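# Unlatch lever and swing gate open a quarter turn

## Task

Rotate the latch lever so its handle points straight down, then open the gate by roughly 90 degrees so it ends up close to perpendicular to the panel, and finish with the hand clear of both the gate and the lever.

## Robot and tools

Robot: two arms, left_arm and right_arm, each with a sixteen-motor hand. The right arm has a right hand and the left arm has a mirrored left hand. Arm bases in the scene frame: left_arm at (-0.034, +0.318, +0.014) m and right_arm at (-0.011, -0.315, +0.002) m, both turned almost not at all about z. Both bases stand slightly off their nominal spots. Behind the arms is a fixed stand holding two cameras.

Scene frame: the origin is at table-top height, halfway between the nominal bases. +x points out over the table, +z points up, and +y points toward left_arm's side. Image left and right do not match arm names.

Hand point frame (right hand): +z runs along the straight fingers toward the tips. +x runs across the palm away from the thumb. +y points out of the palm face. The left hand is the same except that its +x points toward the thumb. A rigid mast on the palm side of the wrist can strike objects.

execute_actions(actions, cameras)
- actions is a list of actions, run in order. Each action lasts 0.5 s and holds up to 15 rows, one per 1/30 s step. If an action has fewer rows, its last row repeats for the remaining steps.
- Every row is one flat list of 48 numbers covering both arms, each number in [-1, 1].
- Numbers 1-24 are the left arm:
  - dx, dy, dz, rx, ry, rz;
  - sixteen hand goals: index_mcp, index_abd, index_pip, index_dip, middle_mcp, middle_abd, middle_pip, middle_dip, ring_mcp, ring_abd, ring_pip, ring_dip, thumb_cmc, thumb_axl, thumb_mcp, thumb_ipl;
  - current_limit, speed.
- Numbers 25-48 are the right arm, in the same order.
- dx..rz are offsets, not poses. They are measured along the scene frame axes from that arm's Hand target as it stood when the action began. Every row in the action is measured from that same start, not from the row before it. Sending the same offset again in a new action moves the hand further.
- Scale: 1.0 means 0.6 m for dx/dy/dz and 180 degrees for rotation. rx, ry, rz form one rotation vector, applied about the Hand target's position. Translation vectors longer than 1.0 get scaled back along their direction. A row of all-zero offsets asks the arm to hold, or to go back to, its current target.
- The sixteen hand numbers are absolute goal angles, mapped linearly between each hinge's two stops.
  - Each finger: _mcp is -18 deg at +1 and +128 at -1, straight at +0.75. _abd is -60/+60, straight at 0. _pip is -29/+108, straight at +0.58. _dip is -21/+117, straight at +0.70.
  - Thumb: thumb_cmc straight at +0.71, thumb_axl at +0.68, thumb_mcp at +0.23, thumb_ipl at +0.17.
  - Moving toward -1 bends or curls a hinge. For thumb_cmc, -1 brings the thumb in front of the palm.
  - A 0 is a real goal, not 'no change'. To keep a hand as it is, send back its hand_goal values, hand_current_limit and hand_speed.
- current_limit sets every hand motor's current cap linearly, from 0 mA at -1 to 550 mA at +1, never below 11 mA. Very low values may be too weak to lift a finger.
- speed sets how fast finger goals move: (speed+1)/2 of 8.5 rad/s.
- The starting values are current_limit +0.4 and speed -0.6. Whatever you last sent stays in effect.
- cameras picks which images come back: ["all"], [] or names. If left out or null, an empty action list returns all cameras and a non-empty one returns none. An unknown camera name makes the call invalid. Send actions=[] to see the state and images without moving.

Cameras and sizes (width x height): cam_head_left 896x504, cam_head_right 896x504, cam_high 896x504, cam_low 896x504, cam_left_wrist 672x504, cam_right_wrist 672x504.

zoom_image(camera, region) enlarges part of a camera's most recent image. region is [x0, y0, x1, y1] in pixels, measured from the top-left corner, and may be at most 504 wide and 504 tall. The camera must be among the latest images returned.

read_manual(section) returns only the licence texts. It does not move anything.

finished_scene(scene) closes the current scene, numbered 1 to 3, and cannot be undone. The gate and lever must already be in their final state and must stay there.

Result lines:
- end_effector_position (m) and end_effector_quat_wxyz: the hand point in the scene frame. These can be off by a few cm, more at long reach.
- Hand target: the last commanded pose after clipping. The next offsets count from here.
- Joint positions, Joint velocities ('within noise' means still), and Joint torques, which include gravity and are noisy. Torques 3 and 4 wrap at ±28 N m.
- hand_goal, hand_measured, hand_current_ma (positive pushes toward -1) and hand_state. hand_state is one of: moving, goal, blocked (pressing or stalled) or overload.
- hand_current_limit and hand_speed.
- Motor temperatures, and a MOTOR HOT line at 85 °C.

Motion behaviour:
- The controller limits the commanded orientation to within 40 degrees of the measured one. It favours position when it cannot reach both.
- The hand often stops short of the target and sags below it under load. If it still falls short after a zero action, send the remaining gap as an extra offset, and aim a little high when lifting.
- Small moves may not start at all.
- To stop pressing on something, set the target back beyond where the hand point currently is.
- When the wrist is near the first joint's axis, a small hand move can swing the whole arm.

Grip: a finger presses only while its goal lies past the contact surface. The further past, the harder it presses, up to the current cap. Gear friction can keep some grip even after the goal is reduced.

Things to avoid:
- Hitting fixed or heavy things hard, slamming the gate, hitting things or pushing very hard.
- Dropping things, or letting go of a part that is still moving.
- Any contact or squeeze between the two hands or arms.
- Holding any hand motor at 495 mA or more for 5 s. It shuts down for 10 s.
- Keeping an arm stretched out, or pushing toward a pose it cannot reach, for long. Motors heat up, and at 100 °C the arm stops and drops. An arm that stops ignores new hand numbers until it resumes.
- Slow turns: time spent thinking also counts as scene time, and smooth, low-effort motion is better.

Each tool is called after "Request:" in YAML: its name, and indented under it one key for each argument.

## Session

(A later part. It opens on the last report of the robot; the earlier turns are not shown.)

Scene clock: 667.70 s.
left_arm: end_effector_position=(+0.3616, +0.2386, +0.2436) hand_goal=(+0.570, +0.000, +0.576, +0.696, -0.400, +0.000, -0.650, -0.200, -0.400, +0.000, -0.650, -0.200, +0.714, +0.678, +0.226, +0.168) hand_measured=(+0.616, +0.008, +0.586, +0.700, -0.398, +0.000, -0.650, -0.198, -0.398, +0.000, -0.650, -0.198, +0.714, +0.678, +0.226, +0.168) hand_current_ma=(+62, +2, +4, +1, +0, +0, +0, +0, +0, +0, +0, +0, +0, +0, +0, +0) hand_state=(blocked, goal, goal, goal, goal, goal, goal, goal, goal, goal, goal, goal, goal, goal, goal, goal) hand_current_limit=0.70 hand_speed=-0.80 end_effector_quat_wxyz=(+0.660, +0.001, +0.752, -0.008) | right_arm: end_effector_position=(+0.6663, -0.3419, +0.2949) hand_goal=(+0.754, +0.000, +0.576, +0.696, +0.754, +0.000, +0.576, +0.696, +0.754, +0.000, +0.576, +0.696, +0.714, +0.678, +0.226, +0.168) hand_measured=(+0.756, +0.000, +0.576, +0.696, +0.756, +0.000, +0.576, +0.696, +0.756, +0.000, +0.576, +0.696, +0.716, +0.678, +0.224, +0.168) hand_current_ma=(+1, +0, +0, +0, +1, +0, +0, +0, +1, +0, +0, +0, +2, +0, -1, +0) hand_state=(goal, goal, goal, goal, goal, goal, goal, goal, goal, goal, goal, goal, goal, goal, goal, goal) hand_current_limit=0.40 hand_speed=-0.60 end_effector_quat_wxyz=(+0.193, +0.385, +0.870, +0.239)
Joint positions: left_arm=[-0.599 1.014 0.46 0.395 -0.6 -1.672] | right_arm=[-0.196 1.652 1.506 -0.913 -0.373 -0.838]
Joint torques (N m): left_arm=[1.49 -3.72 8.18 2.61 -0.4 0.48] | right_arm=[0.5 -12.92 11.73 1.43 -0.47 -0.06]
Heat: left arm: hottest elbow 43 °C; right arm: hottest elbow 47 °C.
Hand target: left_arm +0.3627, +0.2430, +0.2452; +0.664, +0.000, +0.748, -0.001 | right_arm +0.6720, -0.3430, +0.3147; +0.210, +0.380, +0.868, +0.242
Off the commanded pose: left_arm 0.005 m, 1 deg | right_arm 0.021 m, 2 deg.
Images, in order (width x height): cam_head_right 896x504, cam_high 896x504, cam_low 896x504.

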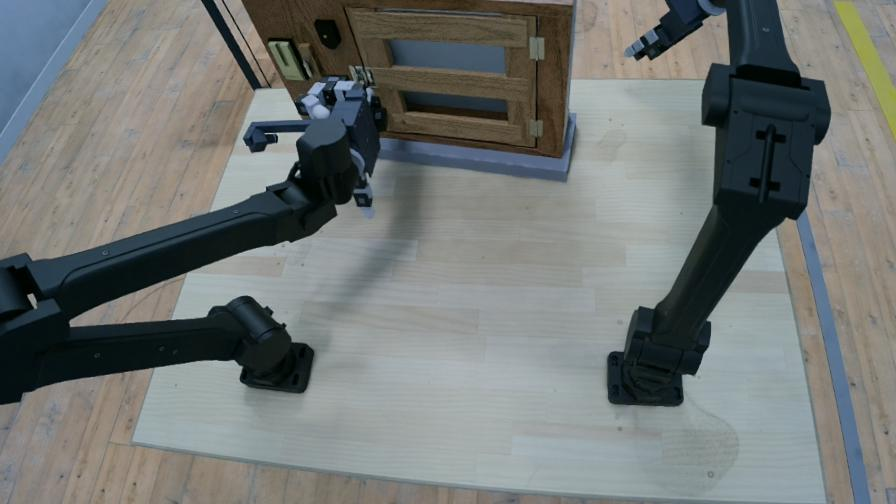

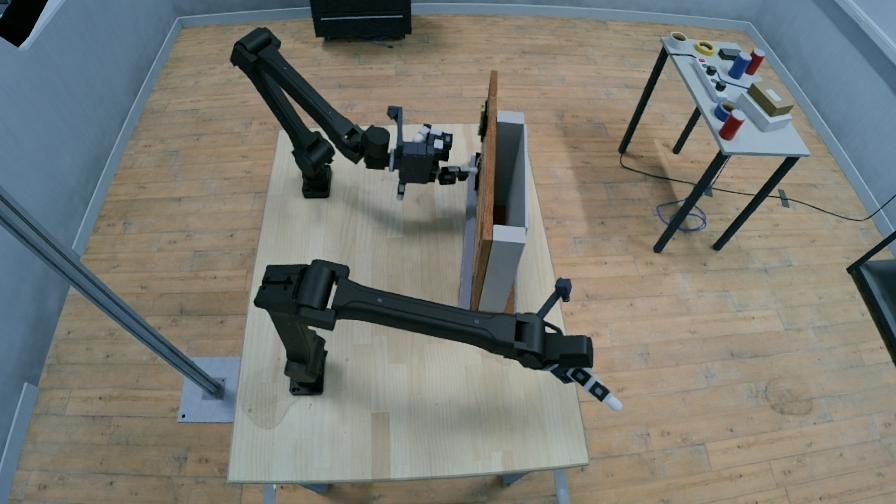

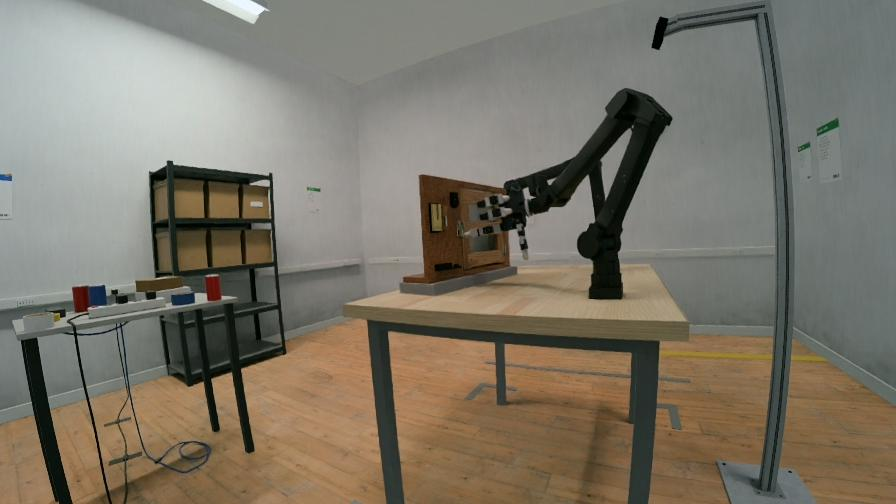

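Request:
execute_actions:
  actions:
    - [[0,0,0,0,0,0,0.54,0,0.576,0.696,-0.4,0,-0.65,-0.2,-0.4,0,-0.65,-0.2,0.714,0.678,0.226,0.168,0.7,-0.8,0,0,0,0,0,0,0.754,0,0.576,0.696,0.754,0,0.576,0.696,0.754,0,0.576,0.696,0.714,0.678,0.226,0.168,0.4,-0.6]]
  cameras: ["cam_low"]

Request:
zoom_image:
  camera: "cam_low"
  region: [445, 210, 475, 245]

Request:
execute_actions:
  actions:
    - [[0,0,0,0,0,0,0.51,0,0.576,0.696,-0.4,0,-0.65,-0.2,-0.4,0,-0.65,-0.2,0.714,0.678,0.226,0.168,0.7,-0.8,0,0,0,0,0,0,0.754,0,0.576,0.696,0.754,0,0.576,0.696,0.754,0,0.576,0.696,0.714,0.678,0.226,0.168,0.4,-0.6]]
  cameras: ["cam_low"]

Request:
zoom_image:
  camera: "cam_low"
  region: [445, 210, 475, 245]

Scene clock: 679.87 s.
left_arm: end_effector_position=(+0.3618, +0.2381, +0.2435) hand_goal=(+0.540, +0.000, +0.576, +0.696, -0.400, +0.000, -0.650, -0.200, -0.400, +0.000, -0.650, -0.200, +0.714, +0.678, +0.226, +0.168) hand_measured=(+0.604, +0.008, +0.592, +0.704, -0.398, +0.000, -0.650, -0.198, -0.398, +0.000, -0.650, -0.198, +0.714, +0.678, +0.226, +0.168) hand_current_ma=(+108, +2, +9, +2, +0, +0, +0, +0, +0, +0, +0, +0, +0, +0, +0, +0) hand_state=(blocked, goal, goal, goal, goal, goal, goal, goal, goal, goal, goal, goal, goal, goal, goal, goal) hand_current_limit=0.70 hand_speed=-0.80 end_effector_quat_wxyz=(+0.659, +0.002, +0.752, -0.009) | right_arm: end_effector_position=(+0.6663, -0.3419, +0.2949) hand_goal=(+0.754, +0.000, +0.576, +0.696, +0.754, +0.000, +0.576, +0.696, +0.754, +0.000, +0.576, +0.696, +0.714, +0.678, +0.226, +0.168) hand_measured=(+0.756, +0.000, +0.576, +0.696, +0.756, +0.000, +0.576, +0.696, +0.756, +0.000, +0.576, +0.696, +0.716, +0.678, +0.224, +0.168) hand_current_ma=(+1, +0, +0, +0, +1, +0, +0, +0, +1, +0, +0, +0, +2, +0, -1, +0) hand_state=(goal, goal, goal, goal, goal, goal, goal, goal, goal, goal, goal, goal, goal, goal, goal, goal) hand_current_limit=0.40 hand_speed=-0.60 end_effector_quat_wxyz=(+0.193, +0.385, +0.870, +0.239)
Joint positions: left_arm=[-0.599 1.014 0.46 0.395 -0.597 -1.672] | right_arm=[-0.196 1.652 1.506 -0.913 -0.373 -0.838]
Joint torques (N m): left_arm=[1.61 -3.66 8.2 2.66 -0.52 0.48] | right_arm=[0.62 -12.92 11.73 1.44 -0.47 -0.06]
Heat: left arm: hottest elbow 42 °C; right arm: hottest elbow 47 °C.
Hand target: left_arm +0.3627, +0.2430, +0.2452; +0.664, +0.000, +0.748, -0.001 | right_arm +0.6720, -0.3430, +0.3147; +0.210, +0.380, +0.868, +0.242
Off the commanded pose: left_arm 0.005 m, 1 deg | right_arm 0.021 m, 2 deg.
Images, in order (width x height): cam_low 896x504.

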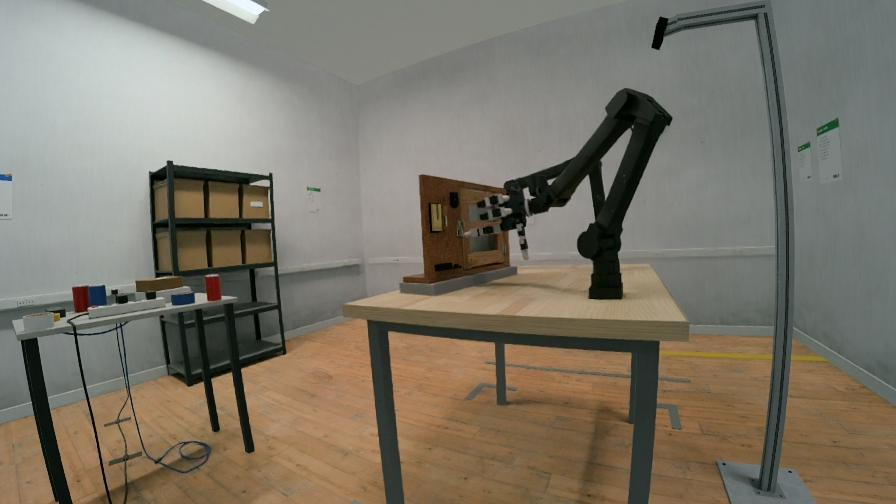

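Scaled by 14.400 from the camera's 896x504 image, which has a finer 1280x720 frame.

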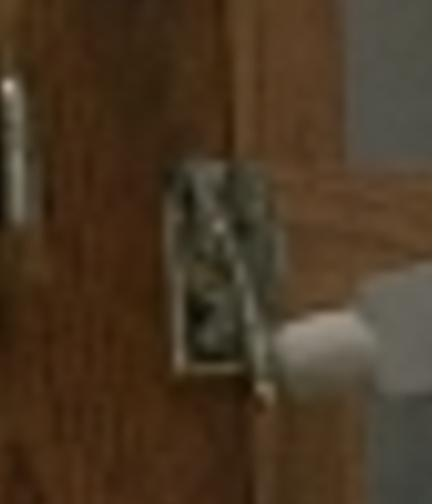

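Scene clock: 680.57 s.
left_arm: end_effector_position=(+0.3621, +0.2376, +0.2436) hand_goal=(+0.510, +0.000, +0.576, +0.696, -0.400, +0.000, -0.650, -0.200, -0.400, +0.000, -0.650, -0.200, +0.714, +0.678, +0.226, +0.168) hand_measured=(+0.592, +0.008, +0.598, +0.706, -0.398, +0.000, -0.650, -0.198, -0.398, +0.000, -0.650, -0.198, +0.714, +0.678, +0.226, +0.168) hand_current_ma=(+164, +2, +15, +4, +0, +0, +0, +0, +0, +0, +0, +0, +0, +0, +0, +0) hand_state=(blocked, goal, blocked, goal, goal, goal, goal, goal, goal, goal, goal, goal, goal, goal, goal, goal) hand_current_limit=0.70 hand_speed=-0.80 end_effector_quat_wxyz=(+0.660, +0.002, +0.751, -0.011) | right_arm: end_effector_position=(+0.6663, -0.3419, +0.2949) hand_goal=(+0.754, +0.000, +0.576, +0.696, +0.754, +0.000, +0.576, +0.696, +0.754, +0.000, +0.576, +0.696, +0.714, +0.678, +0.226, +0.168) hand_measured=(+0.756, +0.000, +0.576, +0.696, +0.756, +0.000, +0.576, +0.696, +0.756, +0.000, +0.576, +0.696, +0.716, +0.678, +0.224, +0.168) hand_current_ma=(+1, +0, +0, +0, +1, +0, +0, +0, +1, +0, +0, +0, +2, +0, -1, +0) hand_state=(goal, goal, goal, goal, goal, goal, goal, goal, goal, goal, goal, goal, goal, goal, goal, goal) hand_current_limit=0.40 hand_speed=-0.60 end_effector_quat_wxyz=(+0.193, +0.385, +0.870, +0.239)
Joint positions: left_arm=[-0.599 1.014 0.46 0.397 -0.594 -1.672] | right_arm=[-0.196 1.652 1.506 -0.913 -0.373 -0.838]
Joint torques (N m): left_arm=[1.73 -3.49 8.17 2.59 -0.61 0.48] | right_arm=[0.62 -12.86 11.71 1.44 -0.47 -0.06]
Heat: left arm: hottest elbow 42 °C; right arm: hottest elbow 47 °C.
Hand target: left_arm +0.3627, +0.2430, +0.2452; +0.664, +0.000, +0.748, -0.001 | right_arm +0.6720, -0.3430, +0.3147; +0.210, +0.380, +0.868, +0.242
Off the commanded pose: left_arm 0.006 m, 1 deg | right_arm 0.021 m, 2 deg.
Images, in order (width x height): cam_low 896x504.

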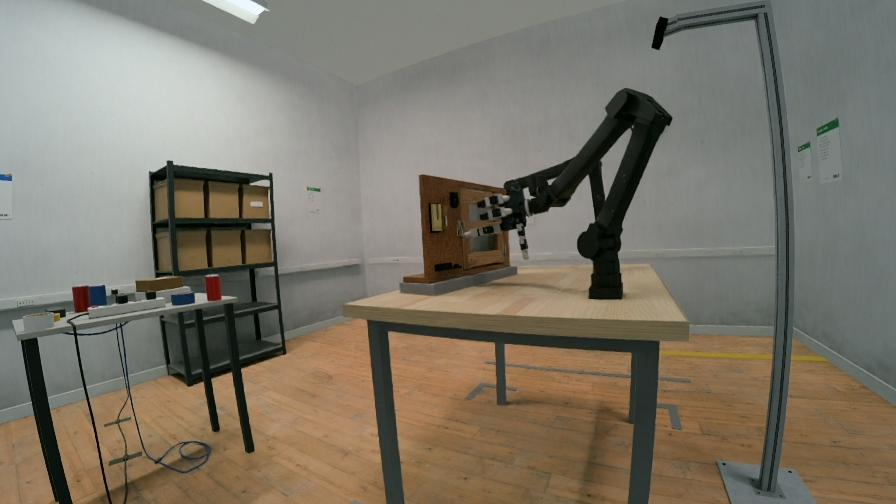

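Scaled by 14.400 from the camera's 896x504 image, which has a finer 1280x720 frame.

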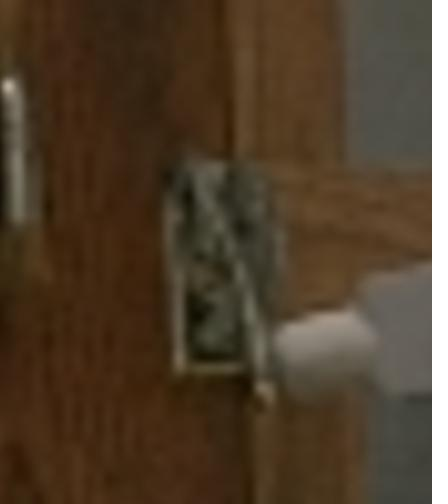

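Request:
execute_actions:
  actions:
    - [[0,0,0,0,0,0,0.46,0,0.576,0.696,-0.4,0,-0.65,-0.2,-0.4,0,-0.65,-0.2,0.714,0.678,0.226,0.168,0.75,-0.85,0,0,0,0,0,0,0.754,0,0.576,0.696,0.754,0,0.576,0.696,0.754,0,0.576,0.696,0.714,0.678,0.226,0.168,0.4,-0.6]]
  cameras: ["cam_low","cam_head_right"]

Request:
zoom_image:
  camera: "cam_low"
  region: [445, 210, 475, 245]

Request:
zoom_image:
  camera: "cam_head_right"
  region: [340, 55, 385, 100]

Scene clock: 689.33 s.
left_arm: end_effector_position=(+0.3622, +0.2374, +0.2436) hand_goal=(+0.460, +0.000, +0.576, +0.696, -0.400, +0.000, -0.650, -0.200, -0.400, +0.000, -0.650, -0.200, +0.714, +0.678, +0.226, +0.168) hand_measured=(+0.536, +0.008, +0.598, +0.708, -0.398, +0.000, -0.650, -0.198, -0.398, +0.000, -0.650, -0.198, +0.714, +0.678, +0.226, +0.168) hand_current_ma=(+146, +2, +16, +5, +0, +0, +0, +0, +0, +0, +0, +0, +0, +0, +0, +0) hand_state=(blocked, goal, blocked, goal, goal, goal, goal, goal, goal, goal, goal, goal, goal, goal, goal, goal) hand_current_limit=0.75 hand_speed=-0.85 end_effector_quat_wxyz=(+0.660, +0.003, +0.752, -0.011) | right_arm: end_effector_position=(+0.6663, -0.3419, +0.2949) hand_goal=(+0.754, +0.000, +0.576, +0.696, +0.754, +0.000, +0.576, +0.696, +0.754, +0.000, +0.576, +0.696, +0.714, +0.678, +0.226, +0.168) hand_measured=(+0.756, +0.000, +0.576, +0.696, +0.756, +0.000, +0.576, +0.696, +0.756, +0.000, +0.576, +0.696, +0.716, +0.678, +0.224, +0.168) hand_current_ma=(+1, +0, +0, +0, +1, +0, +0, +0, +1, +0, +0, +0, +2, +0, -1, +0) hand_state=(goal, goal, goal, goal, goal, goal, goal, goal, goal, goal, goal, goal, goal, goal, goal, goal) hand_current_limit=0.40 hand_speed=-0.60 end_effector_quat_wxyz=(+0.193, +0.385, +0.870, +0.239)
Joint positions: left_arm=[-0.599 1.014 0.46 0.397 -0.593 -1.672] | right_arm=[-0.196 1.652 1.506 -0.913 -0.373 -0.838]
Joint torques (N m): left_arm=[1.55 -3.55 8.23 2.52 -0.68 0.5] | right_arm=[0.62 -12.86 11.73 1.43 -0.47 -0.06]
Heat: left arm: hottest elbow 41 °C; right arm: hottest elbow 47 °C.
Hand target: left_arm +0.3627, +0.2429, +0.2452; +0.664, +0.000, +0.748, -0.001 | right_arm +0.6720, -0.3430, +0.3147; +0.210, +0.380, +0.868, +0.242
Off the commanded pose: left_arm 0.006 m, 1 deg | right_arm 0.021 m, 2 deg.
Images, in order (width x height): cam_head_right 896x504, cam_low 896x504.

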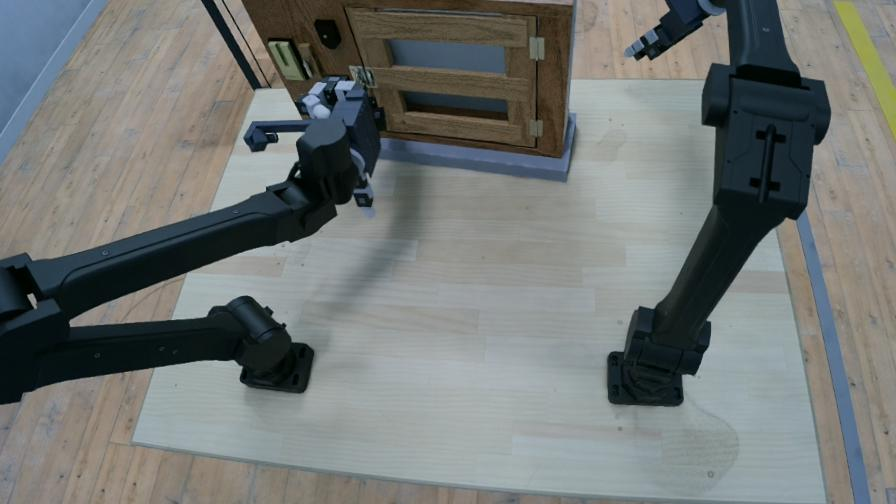

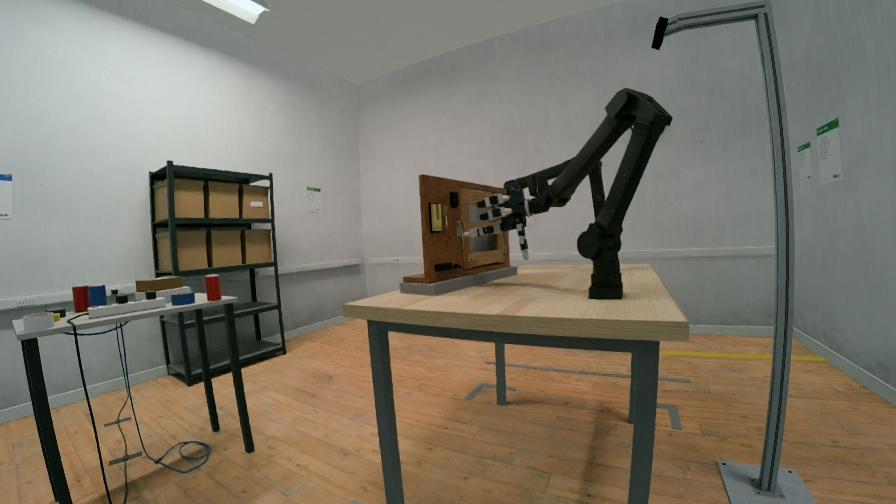

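Scaled by 14.400 from the camera's 896x504 image, which has a finer 1280x720 frame.

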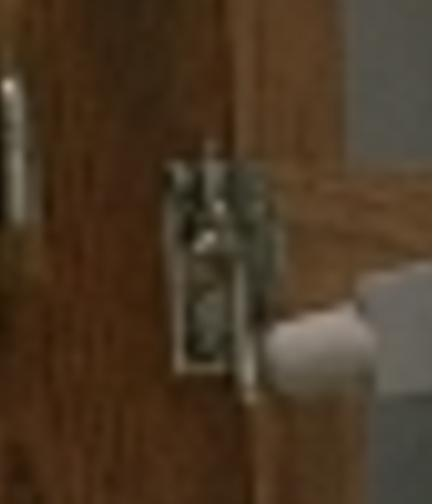

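Scaled by 11.200 from the camera's 896x504 image, which has a finer 1280x720 frame.

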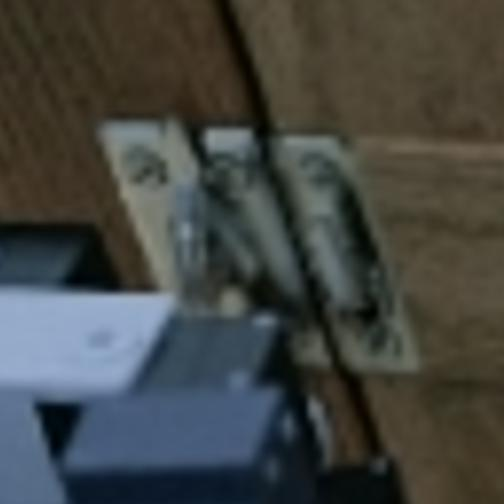

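Request:
execute_actions:
  actions:
    - [[0,0,0,0,0,0,0.70,0,0.576,0.696,-0.4,0,-0.65,-0.2,-0.4,0,-0.65,-0.2,0.714,0.678,0.226,0.168,0.5,-0.5,0,0,0,0,0,0,0.754,0,0.576,0.696,0.754,0,0.576,0.696,0.754,0,0.576,0.696,0.714,0.678,0.226,0.168,0.4,-0.6]]
    - [[-0.08,-0.09,0.16,0,0,0,0.754,0,0.576,0.696,-0.4,0,-0.65,-0.2,-0.4,0,-0.65,-0.2,0.714,0.678,0.226,0.168,0.4,-0.4,0,0,0,0,0,0,0.754,0,0.576,0.696,0.754,0,0.576,0.696,0.754,0,0.576,0.696,0.714,0.678,0.226,0.168,0.4,-0.6]]
  cameras: ["all"]

Request:
zoom_image:
  camera: "cam_left_wrist"
  region: [200, 50, 300, 150]

Request:
zoom_image:
  camera: "cam_low"
  region: [445, 210, 475, 245]

Scene clock: 704.20 s.
left_arm: end_effector_position=(+0.3093, +0.2000, +0.3157) hand_goal=(+0.754, +0.000, +0.576, +0.696, -0.400, +0.000, -0.650, -0.200, -0.400, +0.000, -0.650, -0.200, +0.714, +0.678, +0.226, +0.168) hand_measured=(+0.752, +0.008, +0.578, +0.698, -0.398, +0.000, -0.650, -0.198, -0.398, +0.000, -0.650, -0.198, +0.714, +0.678, +0.226, +0.168) hand_current_ma=(+0, +2, +0, +0, +0, +0, +0, +0, +0, +0, +0, +0, +0, +0, +0, +0) hand_state=(goal, goal, goal, goal, goal, goal, goal, goal, goal, goal, goal, goal, goal, goal, goal, goal) hand_current_limit=0.40 hand_speed=-0.40 end_effector_quat_wxyz=(+0.654, +0.017, +0.756, +0.020) | right_arm: end_effector_position=(+0.6663, -0.3419, +0.2949) hand_goal=(+0.754, +0.000, +0.576, +0.696, +0.754, +0.000, +0.576, +0.696, +0.754, +0.000, +0.576, +0.696, +0.714, +0.678, +0.226, +0.168) hand_measured=(+0.756, +0.000, +0.576, +0.696, +0.756, +0.000, +0.576, +0.696, +0.756, +0.000, +0.576, +0.696, +0.716, +0.678, +0.224, +0.168) hand_current_ma=(+1, +0, +0, +0, +1, +0, +0, +0, +1, +0, +0, +0, +2, +0, -1, +0) hand_state=(goal, goal, goal, goal, goal, goal, goal, goal, goal, goal, goal, goal, goal, goal, goal, goal) hand_current_limit=0.40 hand_speed=-0.60 end_effector_quat_wxyz=(+0.193, +0.385, +0.870, +0.239)
Joint positions: left_arm=[-0.842 0.87 0.597 0.051 -0.859 -1.688] | right_arm=[-0.196 1.652 1.506 -0.913 -0.373 -0.838]
Joint torques (N m): left_arm=[-0.03 -2.43 14.05 1.35 -0.39 0.1] | right_arm=[0.56 -12.86 11.71 1.44 -0.47 -0.06]
Heat: left arm: hottest elbow 41 °C; right arm: hottest elbow 47 °C.
Hand target: left_arm +0.3147, +0.1891, +0.3412; +0.664, +0.000, +0.748, -0.001 | right_arm +0.6720, -0.3430, +0.3147; +0.210, +0.380, +0.868, +0.242
Off the commanded pose: left_arm 0.028 m, 3 deg | right_arm 0.021 m, 2 deg.

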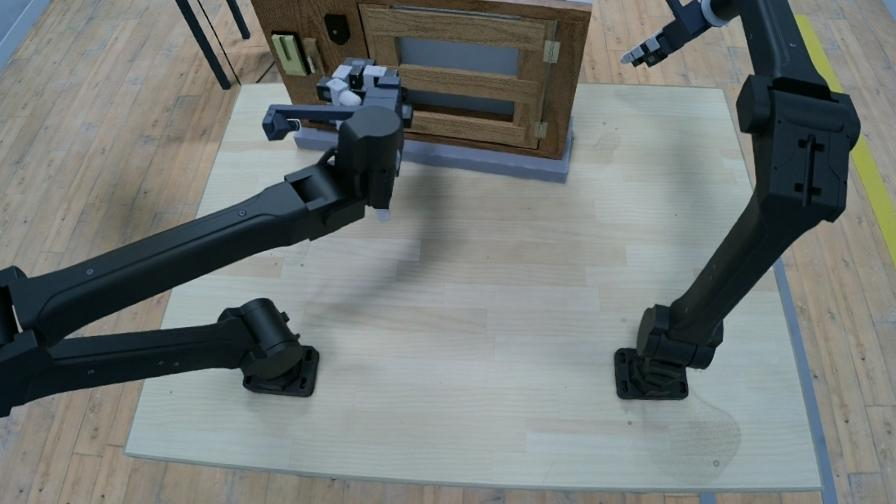

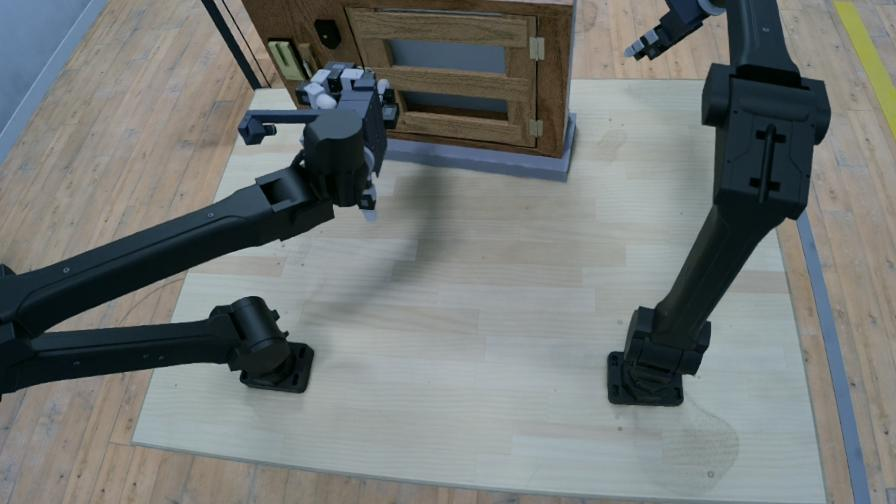

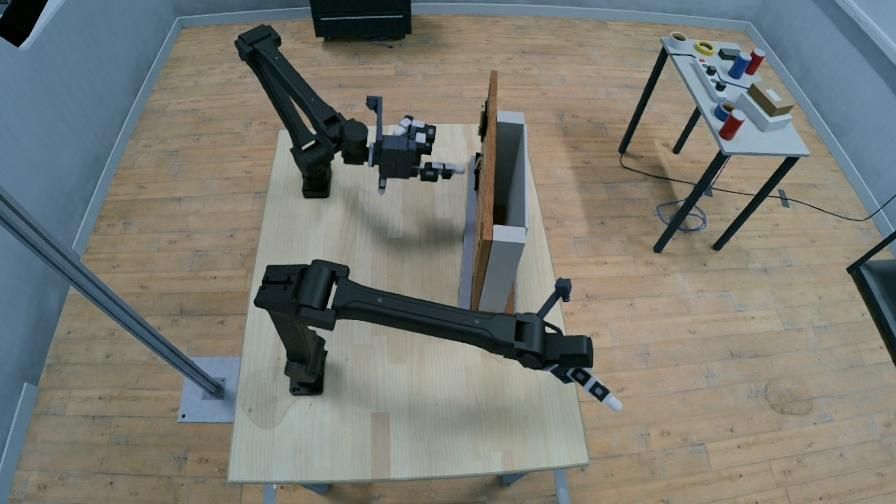

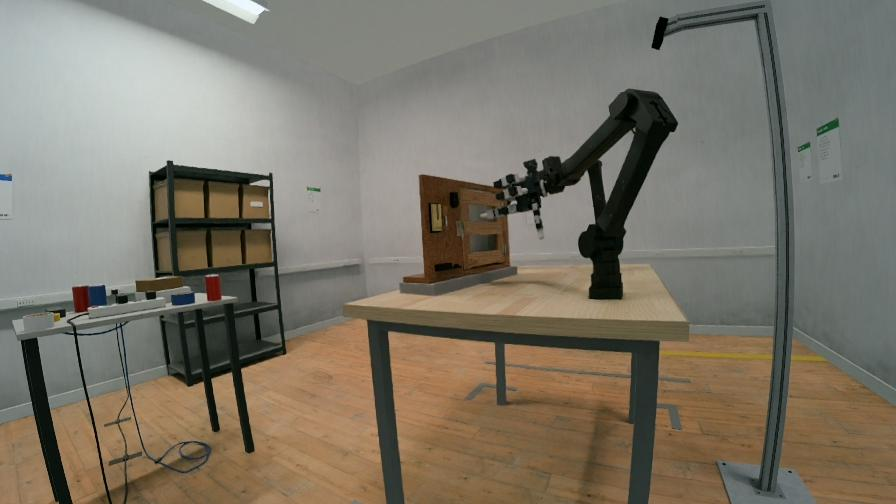

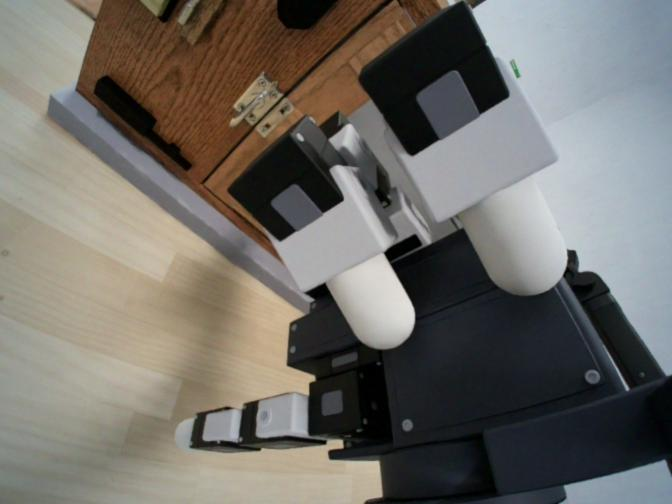

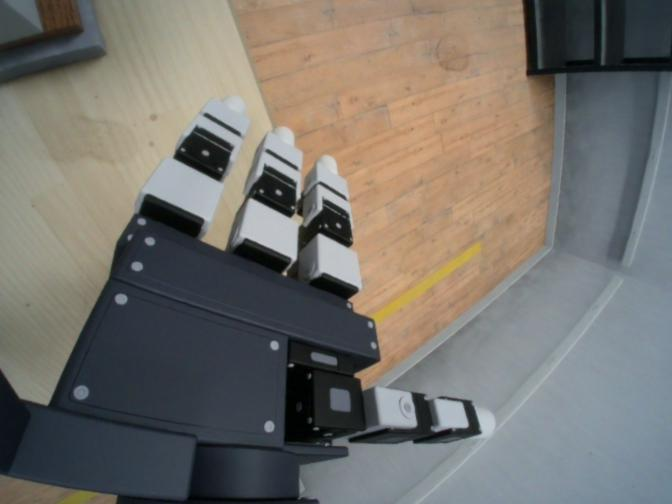

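Scaled by 5.040 from the camera's 672x504 image, which has a finer 960x720 frame.

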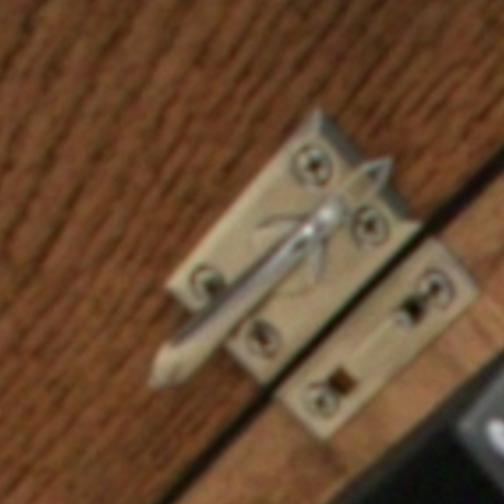

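Scaled by 14.400 from the camera's 896x504 image, which has a finer 1280x720 frame.

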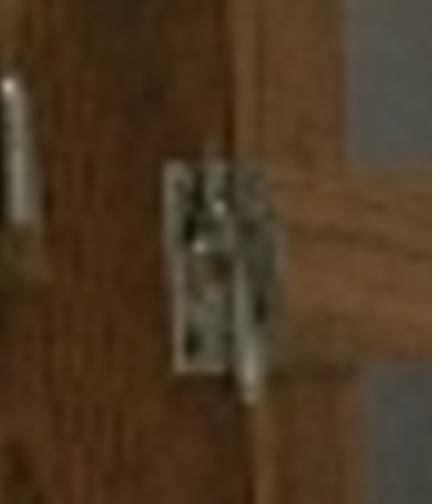

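Request:
execute_actions:
  actions:
    - [[0,0.105,0,0,0,0,0.754,0,0.576,0.696,-0.4,0,-0.65,-0.2,-0.4,0,-0.65,-0.2,0.714,0.678,0.226,0.168,0.4,-0.4,0,0,0,0,0,0,0.754,0,0.576,0.696,0.754,0,0.576,0.696,0.754,0,0.576,0.696,0.714,0.678,0.226,0.168,0.4,-0.6]]
    - [[0,0.104,-0.06,0,0,0,0.754,0,0.576,0.696,-0.4,0,-0.65,-0.2,-0.4,0,-0.65,-0.2,0.714,0.678,0.226,0.168,0.4,-0.4,0,0,0,0,0,0,0.754,0,0.576,0.696,0.754,0,0.576,0.696,0.754,0,0.576,0.696,0.714,0.678,0.226,0.168,0.4,-0.6]]
    - [[0.08,0,-0.1,0,0,0,0.754,0,0.576,0.696,-0.4,0,-0.65,-0.2,-0.4,0,-0.65,-0.2,0.714,0.678,0.226,0.168,0.4,-0.4,0,0,0,0,0,0,0.754,0,0.576,0.696,0.754,0,0.576,0.696,0.754,0,0.576,0.696,0.714,0.678,0.226,0.168,0.4,-0.6]]
  cameras: ["cam_high","cam_head_right","cam_low"]

Request:
zoom_image:
  camera: "cam_head_right"
  region: [310, 40, 390, 100]

Request:
zoom_image:
  camera: "cam_high"
  region: [440, 140, 500, 190]

Request:
zoom_image:
  camera: "cam_low"
  region: [445, 210, 475, 245]

Scene clock: 740.10 s.
left_arm: end_effector_position=(+0.3598, +0.3116, +0.2422) hand_goal=(+0.754, +0.000, +0.576, +0.696, -0.400, +0.000, -0.650, -0.200, -0.400, +0.000, -0.650, -0.200, +0.714, +0.678, +0.226, +0.168) hand_measured=(+0.754, +0.008, +0.578, +0.698, -0.398, +0.000, -0.650, -0.198, -0.398, +0.000, -0.650, -0.198, +0.714, +0.678, +0.226, +0.168) hand_current_ma=(+0, +2, +0, +0, +0, +0, +0, +0, +0, +0, +0, +0, +0, +0, +0, +0) hand_state=(goal, goal, goal, goal, goal, goal, goal, goal, goal, goal, goal, goal, goal, goal, goal, goal) hand_current_limit=0.40 hand_speed=-0.40 end_effector_quat_wxyz=(+0.658, -0.002, +0.753, -0.007) | right_arm: end_effector_position=(+0.6663, -0.3419, +0.2949) hand_goal=(+0.754, +0.000, +0.576, +0.696, +0.754, +0.000, +0.576, +0.696, +0.754, +0.000, +0.576, +0.696, +0.714, +0.678, +0.226, +0.168) hand_measured=(+0.756, +0.000, +0.576, +0.696, +0.756, +0.000, +0.576, +0.696, +0.756, +0.000, +0.576, +0.696, +0.716, +0.678, +0.224, +0.168) hand_current_ma=(+1, +0, +0, +0, +1, +0, +0, +0, +1, +0, +0, +0, +2, +0, -1, +0) hand_state=(goal, goal, goal, goal, goal, goal, goal, goal, goal, goal, goal, goal, goal, goal, goal, goal) hand_current_limit=0.40 hand_speed=-0.60 end_effector_quat_wxyz=(+0.193, +0.385, +0.870, +0.239)
Joint positions: left_arm=[-0.357 0.874 0.387 0.344 -0.367 -1.636] | right_arm=[-0.196 1.652 1.506 -0.913 -0.373 -0.838]
Joint torques (N m): left_arm=[1.49 -1.9 8.92 2.81 -0.09 0.47] | right_arm=[0.62 -12.86 11.73 1.44 -0.47 -0.06]
Heat: left arm: hottest elbow 48 °C; right arm: hottest elbow 47 °C.
Hand target: left_arm +0.3627, +0.3144, +0.2452; +0.664, +0.000, +0.748, -0.001 | right_arm +0.6720, -0.3430, +0.3147; +0.210, +0.380, +0.868, +0.242
Off the commanded pose: left_arm 0.005 m, 1 deg | right_arm 0.021 m, 2 deg.
Images, in order (width x height): cam_head_right 896x504, cam_high 896x504, cam_low 896x504.

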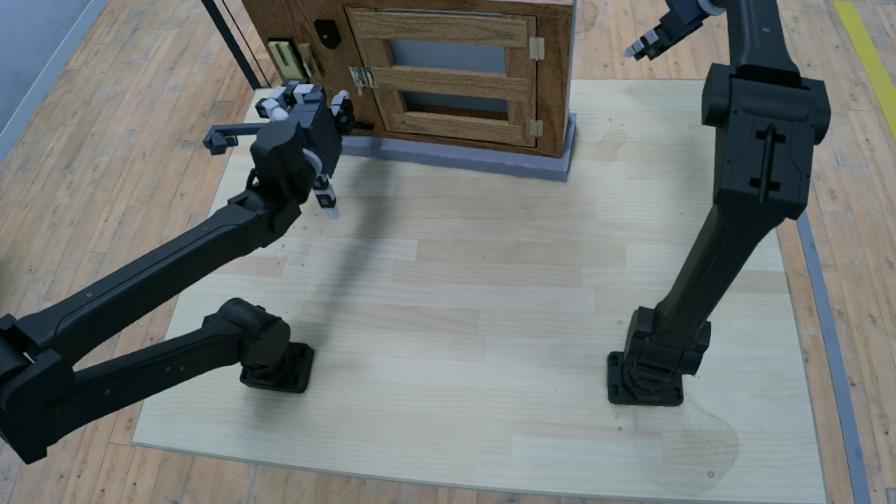

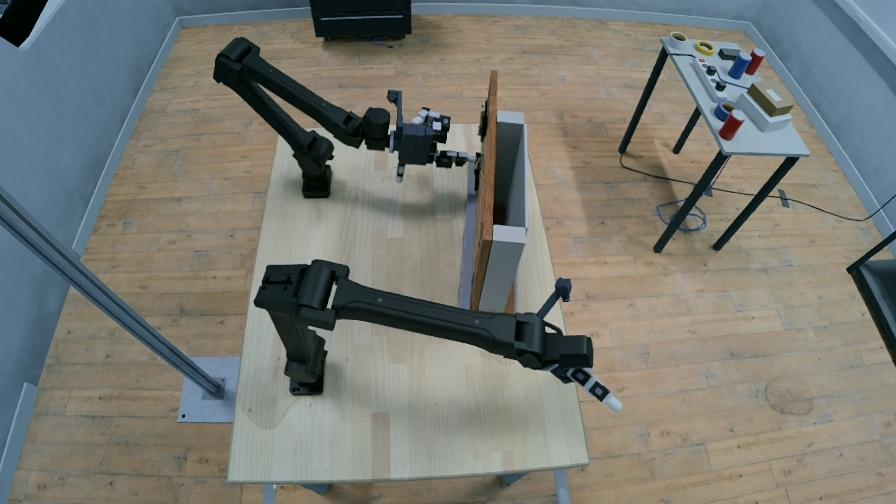

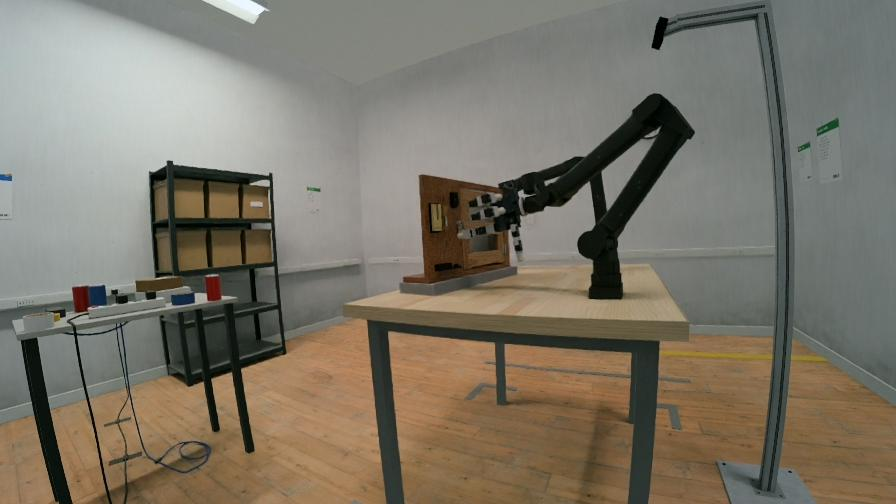

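Scaled by 6.300 from the camera's 896x504 image, which has a finer 1280x720 frame.

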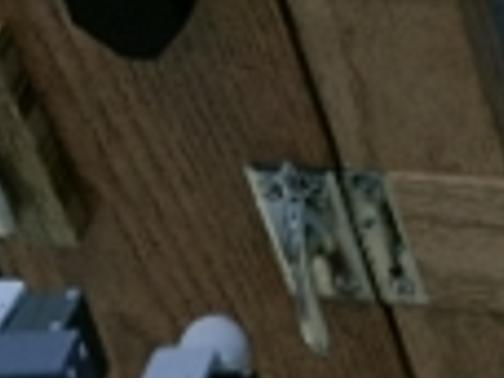

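Scaled by 8.400 from the camera's 896x504 image, which has a finer 1280x720 frame.

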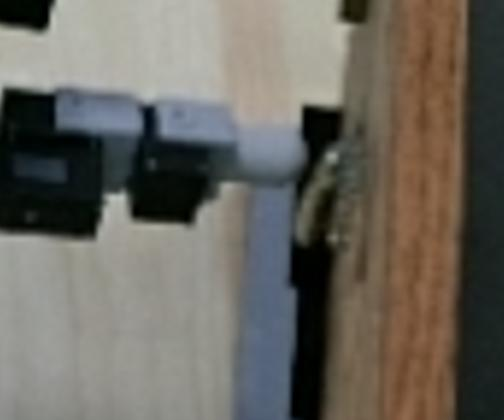

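Scaled by 14.400 from the camera's 896x504 image, which has a finer 1280x720 frame.

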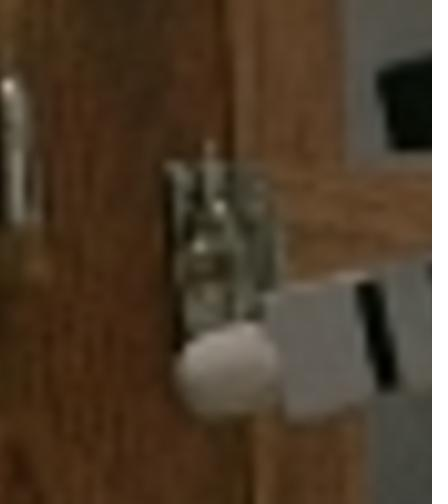

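Request:
execute_actions:
  actions:
    - [[0.012,-0.012,0,0,0,0,0.754,0,0.576,0.696,-0.4,0,-0.65,-0.2,-0.4,0,-0.65,-0.2,0.714,0.678,0.226,0.168,0.5,-0.8,0,0,0,0,0,0,0.754,0,0.576,0.696,0.754,0,0.576,0.696,0.754,0,0.576,0.696,0.714,0.678,0.226,0.168,0.4,-0.6]]
    - [[0,0,0,0,0,0,0.86,0,0.576,0.696,-0.4,0,-0.65,-0.2,-0.4,0,-0.65,-0.2,0.714,0.678,0.226,0.168,0.75,-0.8,0,0,0,0,0,0,0.754,0,0.576,0.696,0.754,0,0.576,0.696,0.754,0,0.576,0.696,0.714,0.678,0.226,0.168,0.4,-0.6]]
  cameras: ["cam_high","cam_head_right","cam_low"]

Request:
zoom_image:
  camera: "cam_head_right"
  region: [310, 40, 390, 100]

Request:
zoom_image:
  camera: "cam_high"
  region: [440, 140, 500, 190]

Scene clock: 765.47 s.
left_arm: end_effector_position=(+0.3642, +0.3114, +0.2320) hand_goal=(+0.860, +0.000, +0.576, +0.696, -0.400, +0.000, -0.650, -0.200, -0.400, +0.000, -0.650, -0.200, +0.714, +0.678, +0.226, +0.168) hand_measured=(+0.856, +0.008, +0.578, +0.698, -0.398, +0.000, -0.650, -0.198, -0.398, +0.000, -0.650, -0.198, +0.714, +0.678, +0.226, +0.168) hand_current_ma=(-1, +2, +0, +0, +0, +0, +0, +0, +0, +0, +0, +0, +0, +0, +0, +0) hand_state=(goal, goal, goal, goal, goal, goal, goal, goal, goal, goal, goal, goal, goal, goal, goal, goal) hand_current_limit=0.75 hand_speed=-0.80 end_effector_quat_wxyz=(+0.651, -0.004, +0.759, +0.000) | right_arm: end_effector_position=(+0.6663, -0.3419, +0.2949) hand_goal=(+0.754, +0.000, +0.576, +0.696, +0.754, +0.000, +0.576, +0.696, +0.754, +0.000, +0.576, +0.696, +0.714, +0.678, +0.226, +0.168) hand_measured=(+0.756, +0.000, +0.576, +0.696, +0.756, +0.000, +0.576, +0.696, +0.756, +0.000, +0.576, +0.696, +0.716, +0.678, +0.224, +0.168) hand_current_ma=(+1, +0, +0, +0, +1, +0, +0, +0, +1, +0, +0, +0, +2, +0, -1, +0) hand_state=(goal, goal, goal, goal, goal, goal, goal, goal, goal, goal, goal, goal, goal, goal, goal, goal) hand_current_limit=0.40 hand_speed=-0.60 end_effector_quat_wxyz=(+0.193, +0.385, +0.870, +0.239)
Joint positions: left_arm=[-0.357 0.919 0.387 0.369 -0.378 -1.636] | right_arm=[-0.196 1.652 1.506 -0.913 -0.373 -0.838]
Joint torques (N m): left_arm=[0.03 -2.55 10.1 2.73 -0.29 0.43] | right_arm=[0.62 -12.86 11.7 1.44 -0.47 -0.06]
Heat: left arm: hottest elbow 45 °C; right arm: hottest elbow 47 °C.
Hand target: left_arm +0.3700, +0.3072, +0.2452; +0.664, +0.000, +0.748, -0.001 | right_arm +0.6720, -0.3430, +0.3147; +0.210, +0.380, +0.868, +0.242
Off the commanded pose: left_arm 0.015 m, 2 deg | right_arm 0.021 m, 2 deg.
Images, in order (width x height): cam_head_right 896x504, cam_high 896x504, cam_low 896x504.

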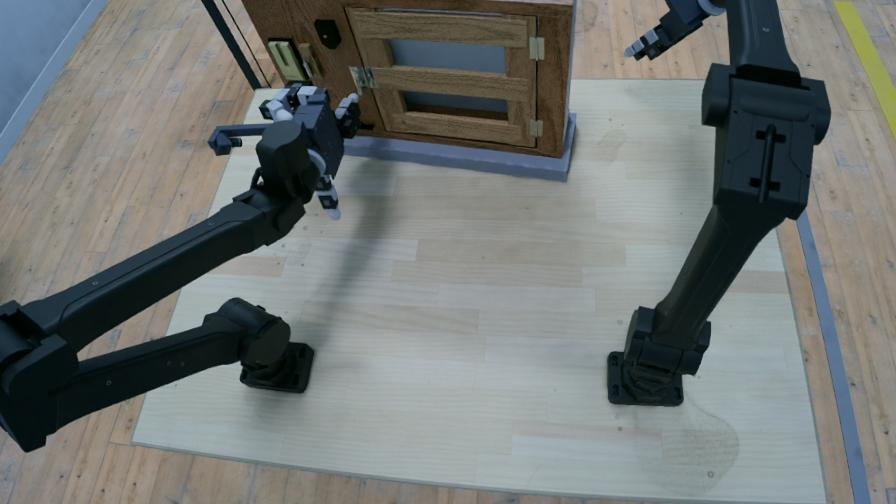

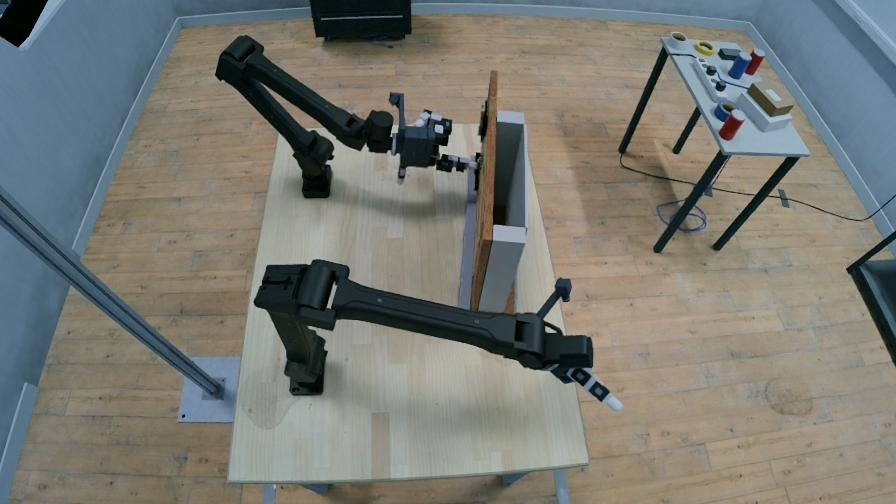

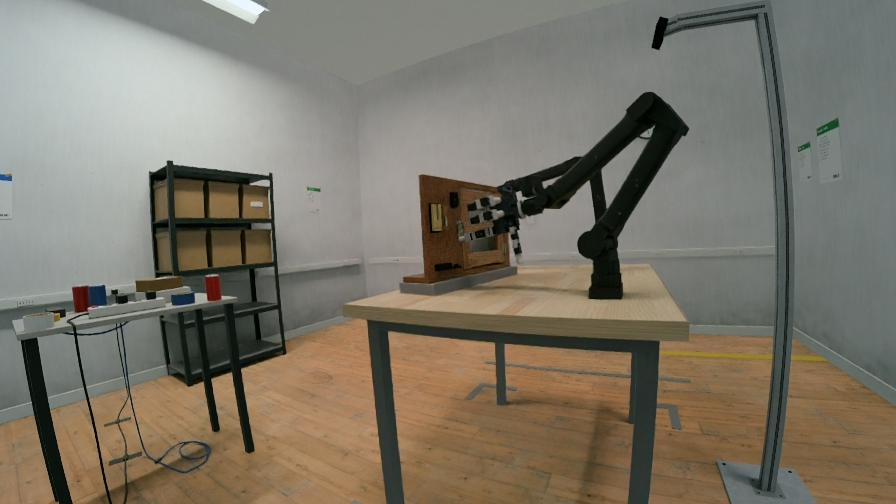

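Scaled by 6.300 from the camera's 896x504 image, which has a finer 1280x720 frame.

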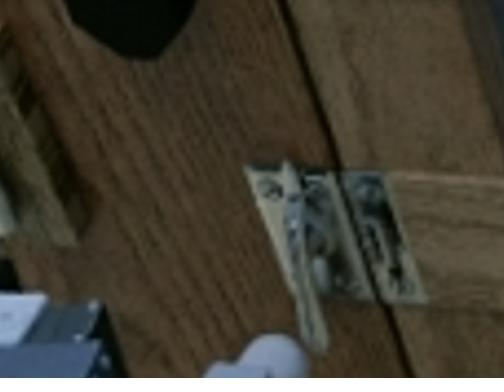

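Scaled by 8.400 from the camera's 896x504 image, which has a finer 1280x720 frame.

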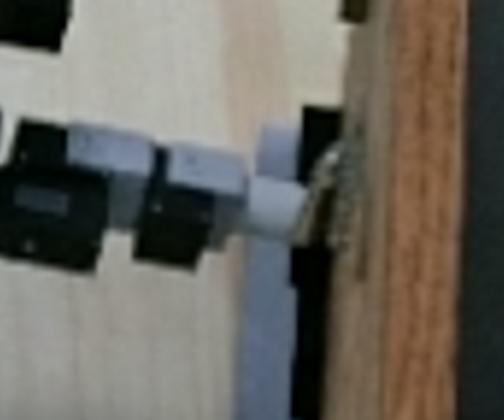

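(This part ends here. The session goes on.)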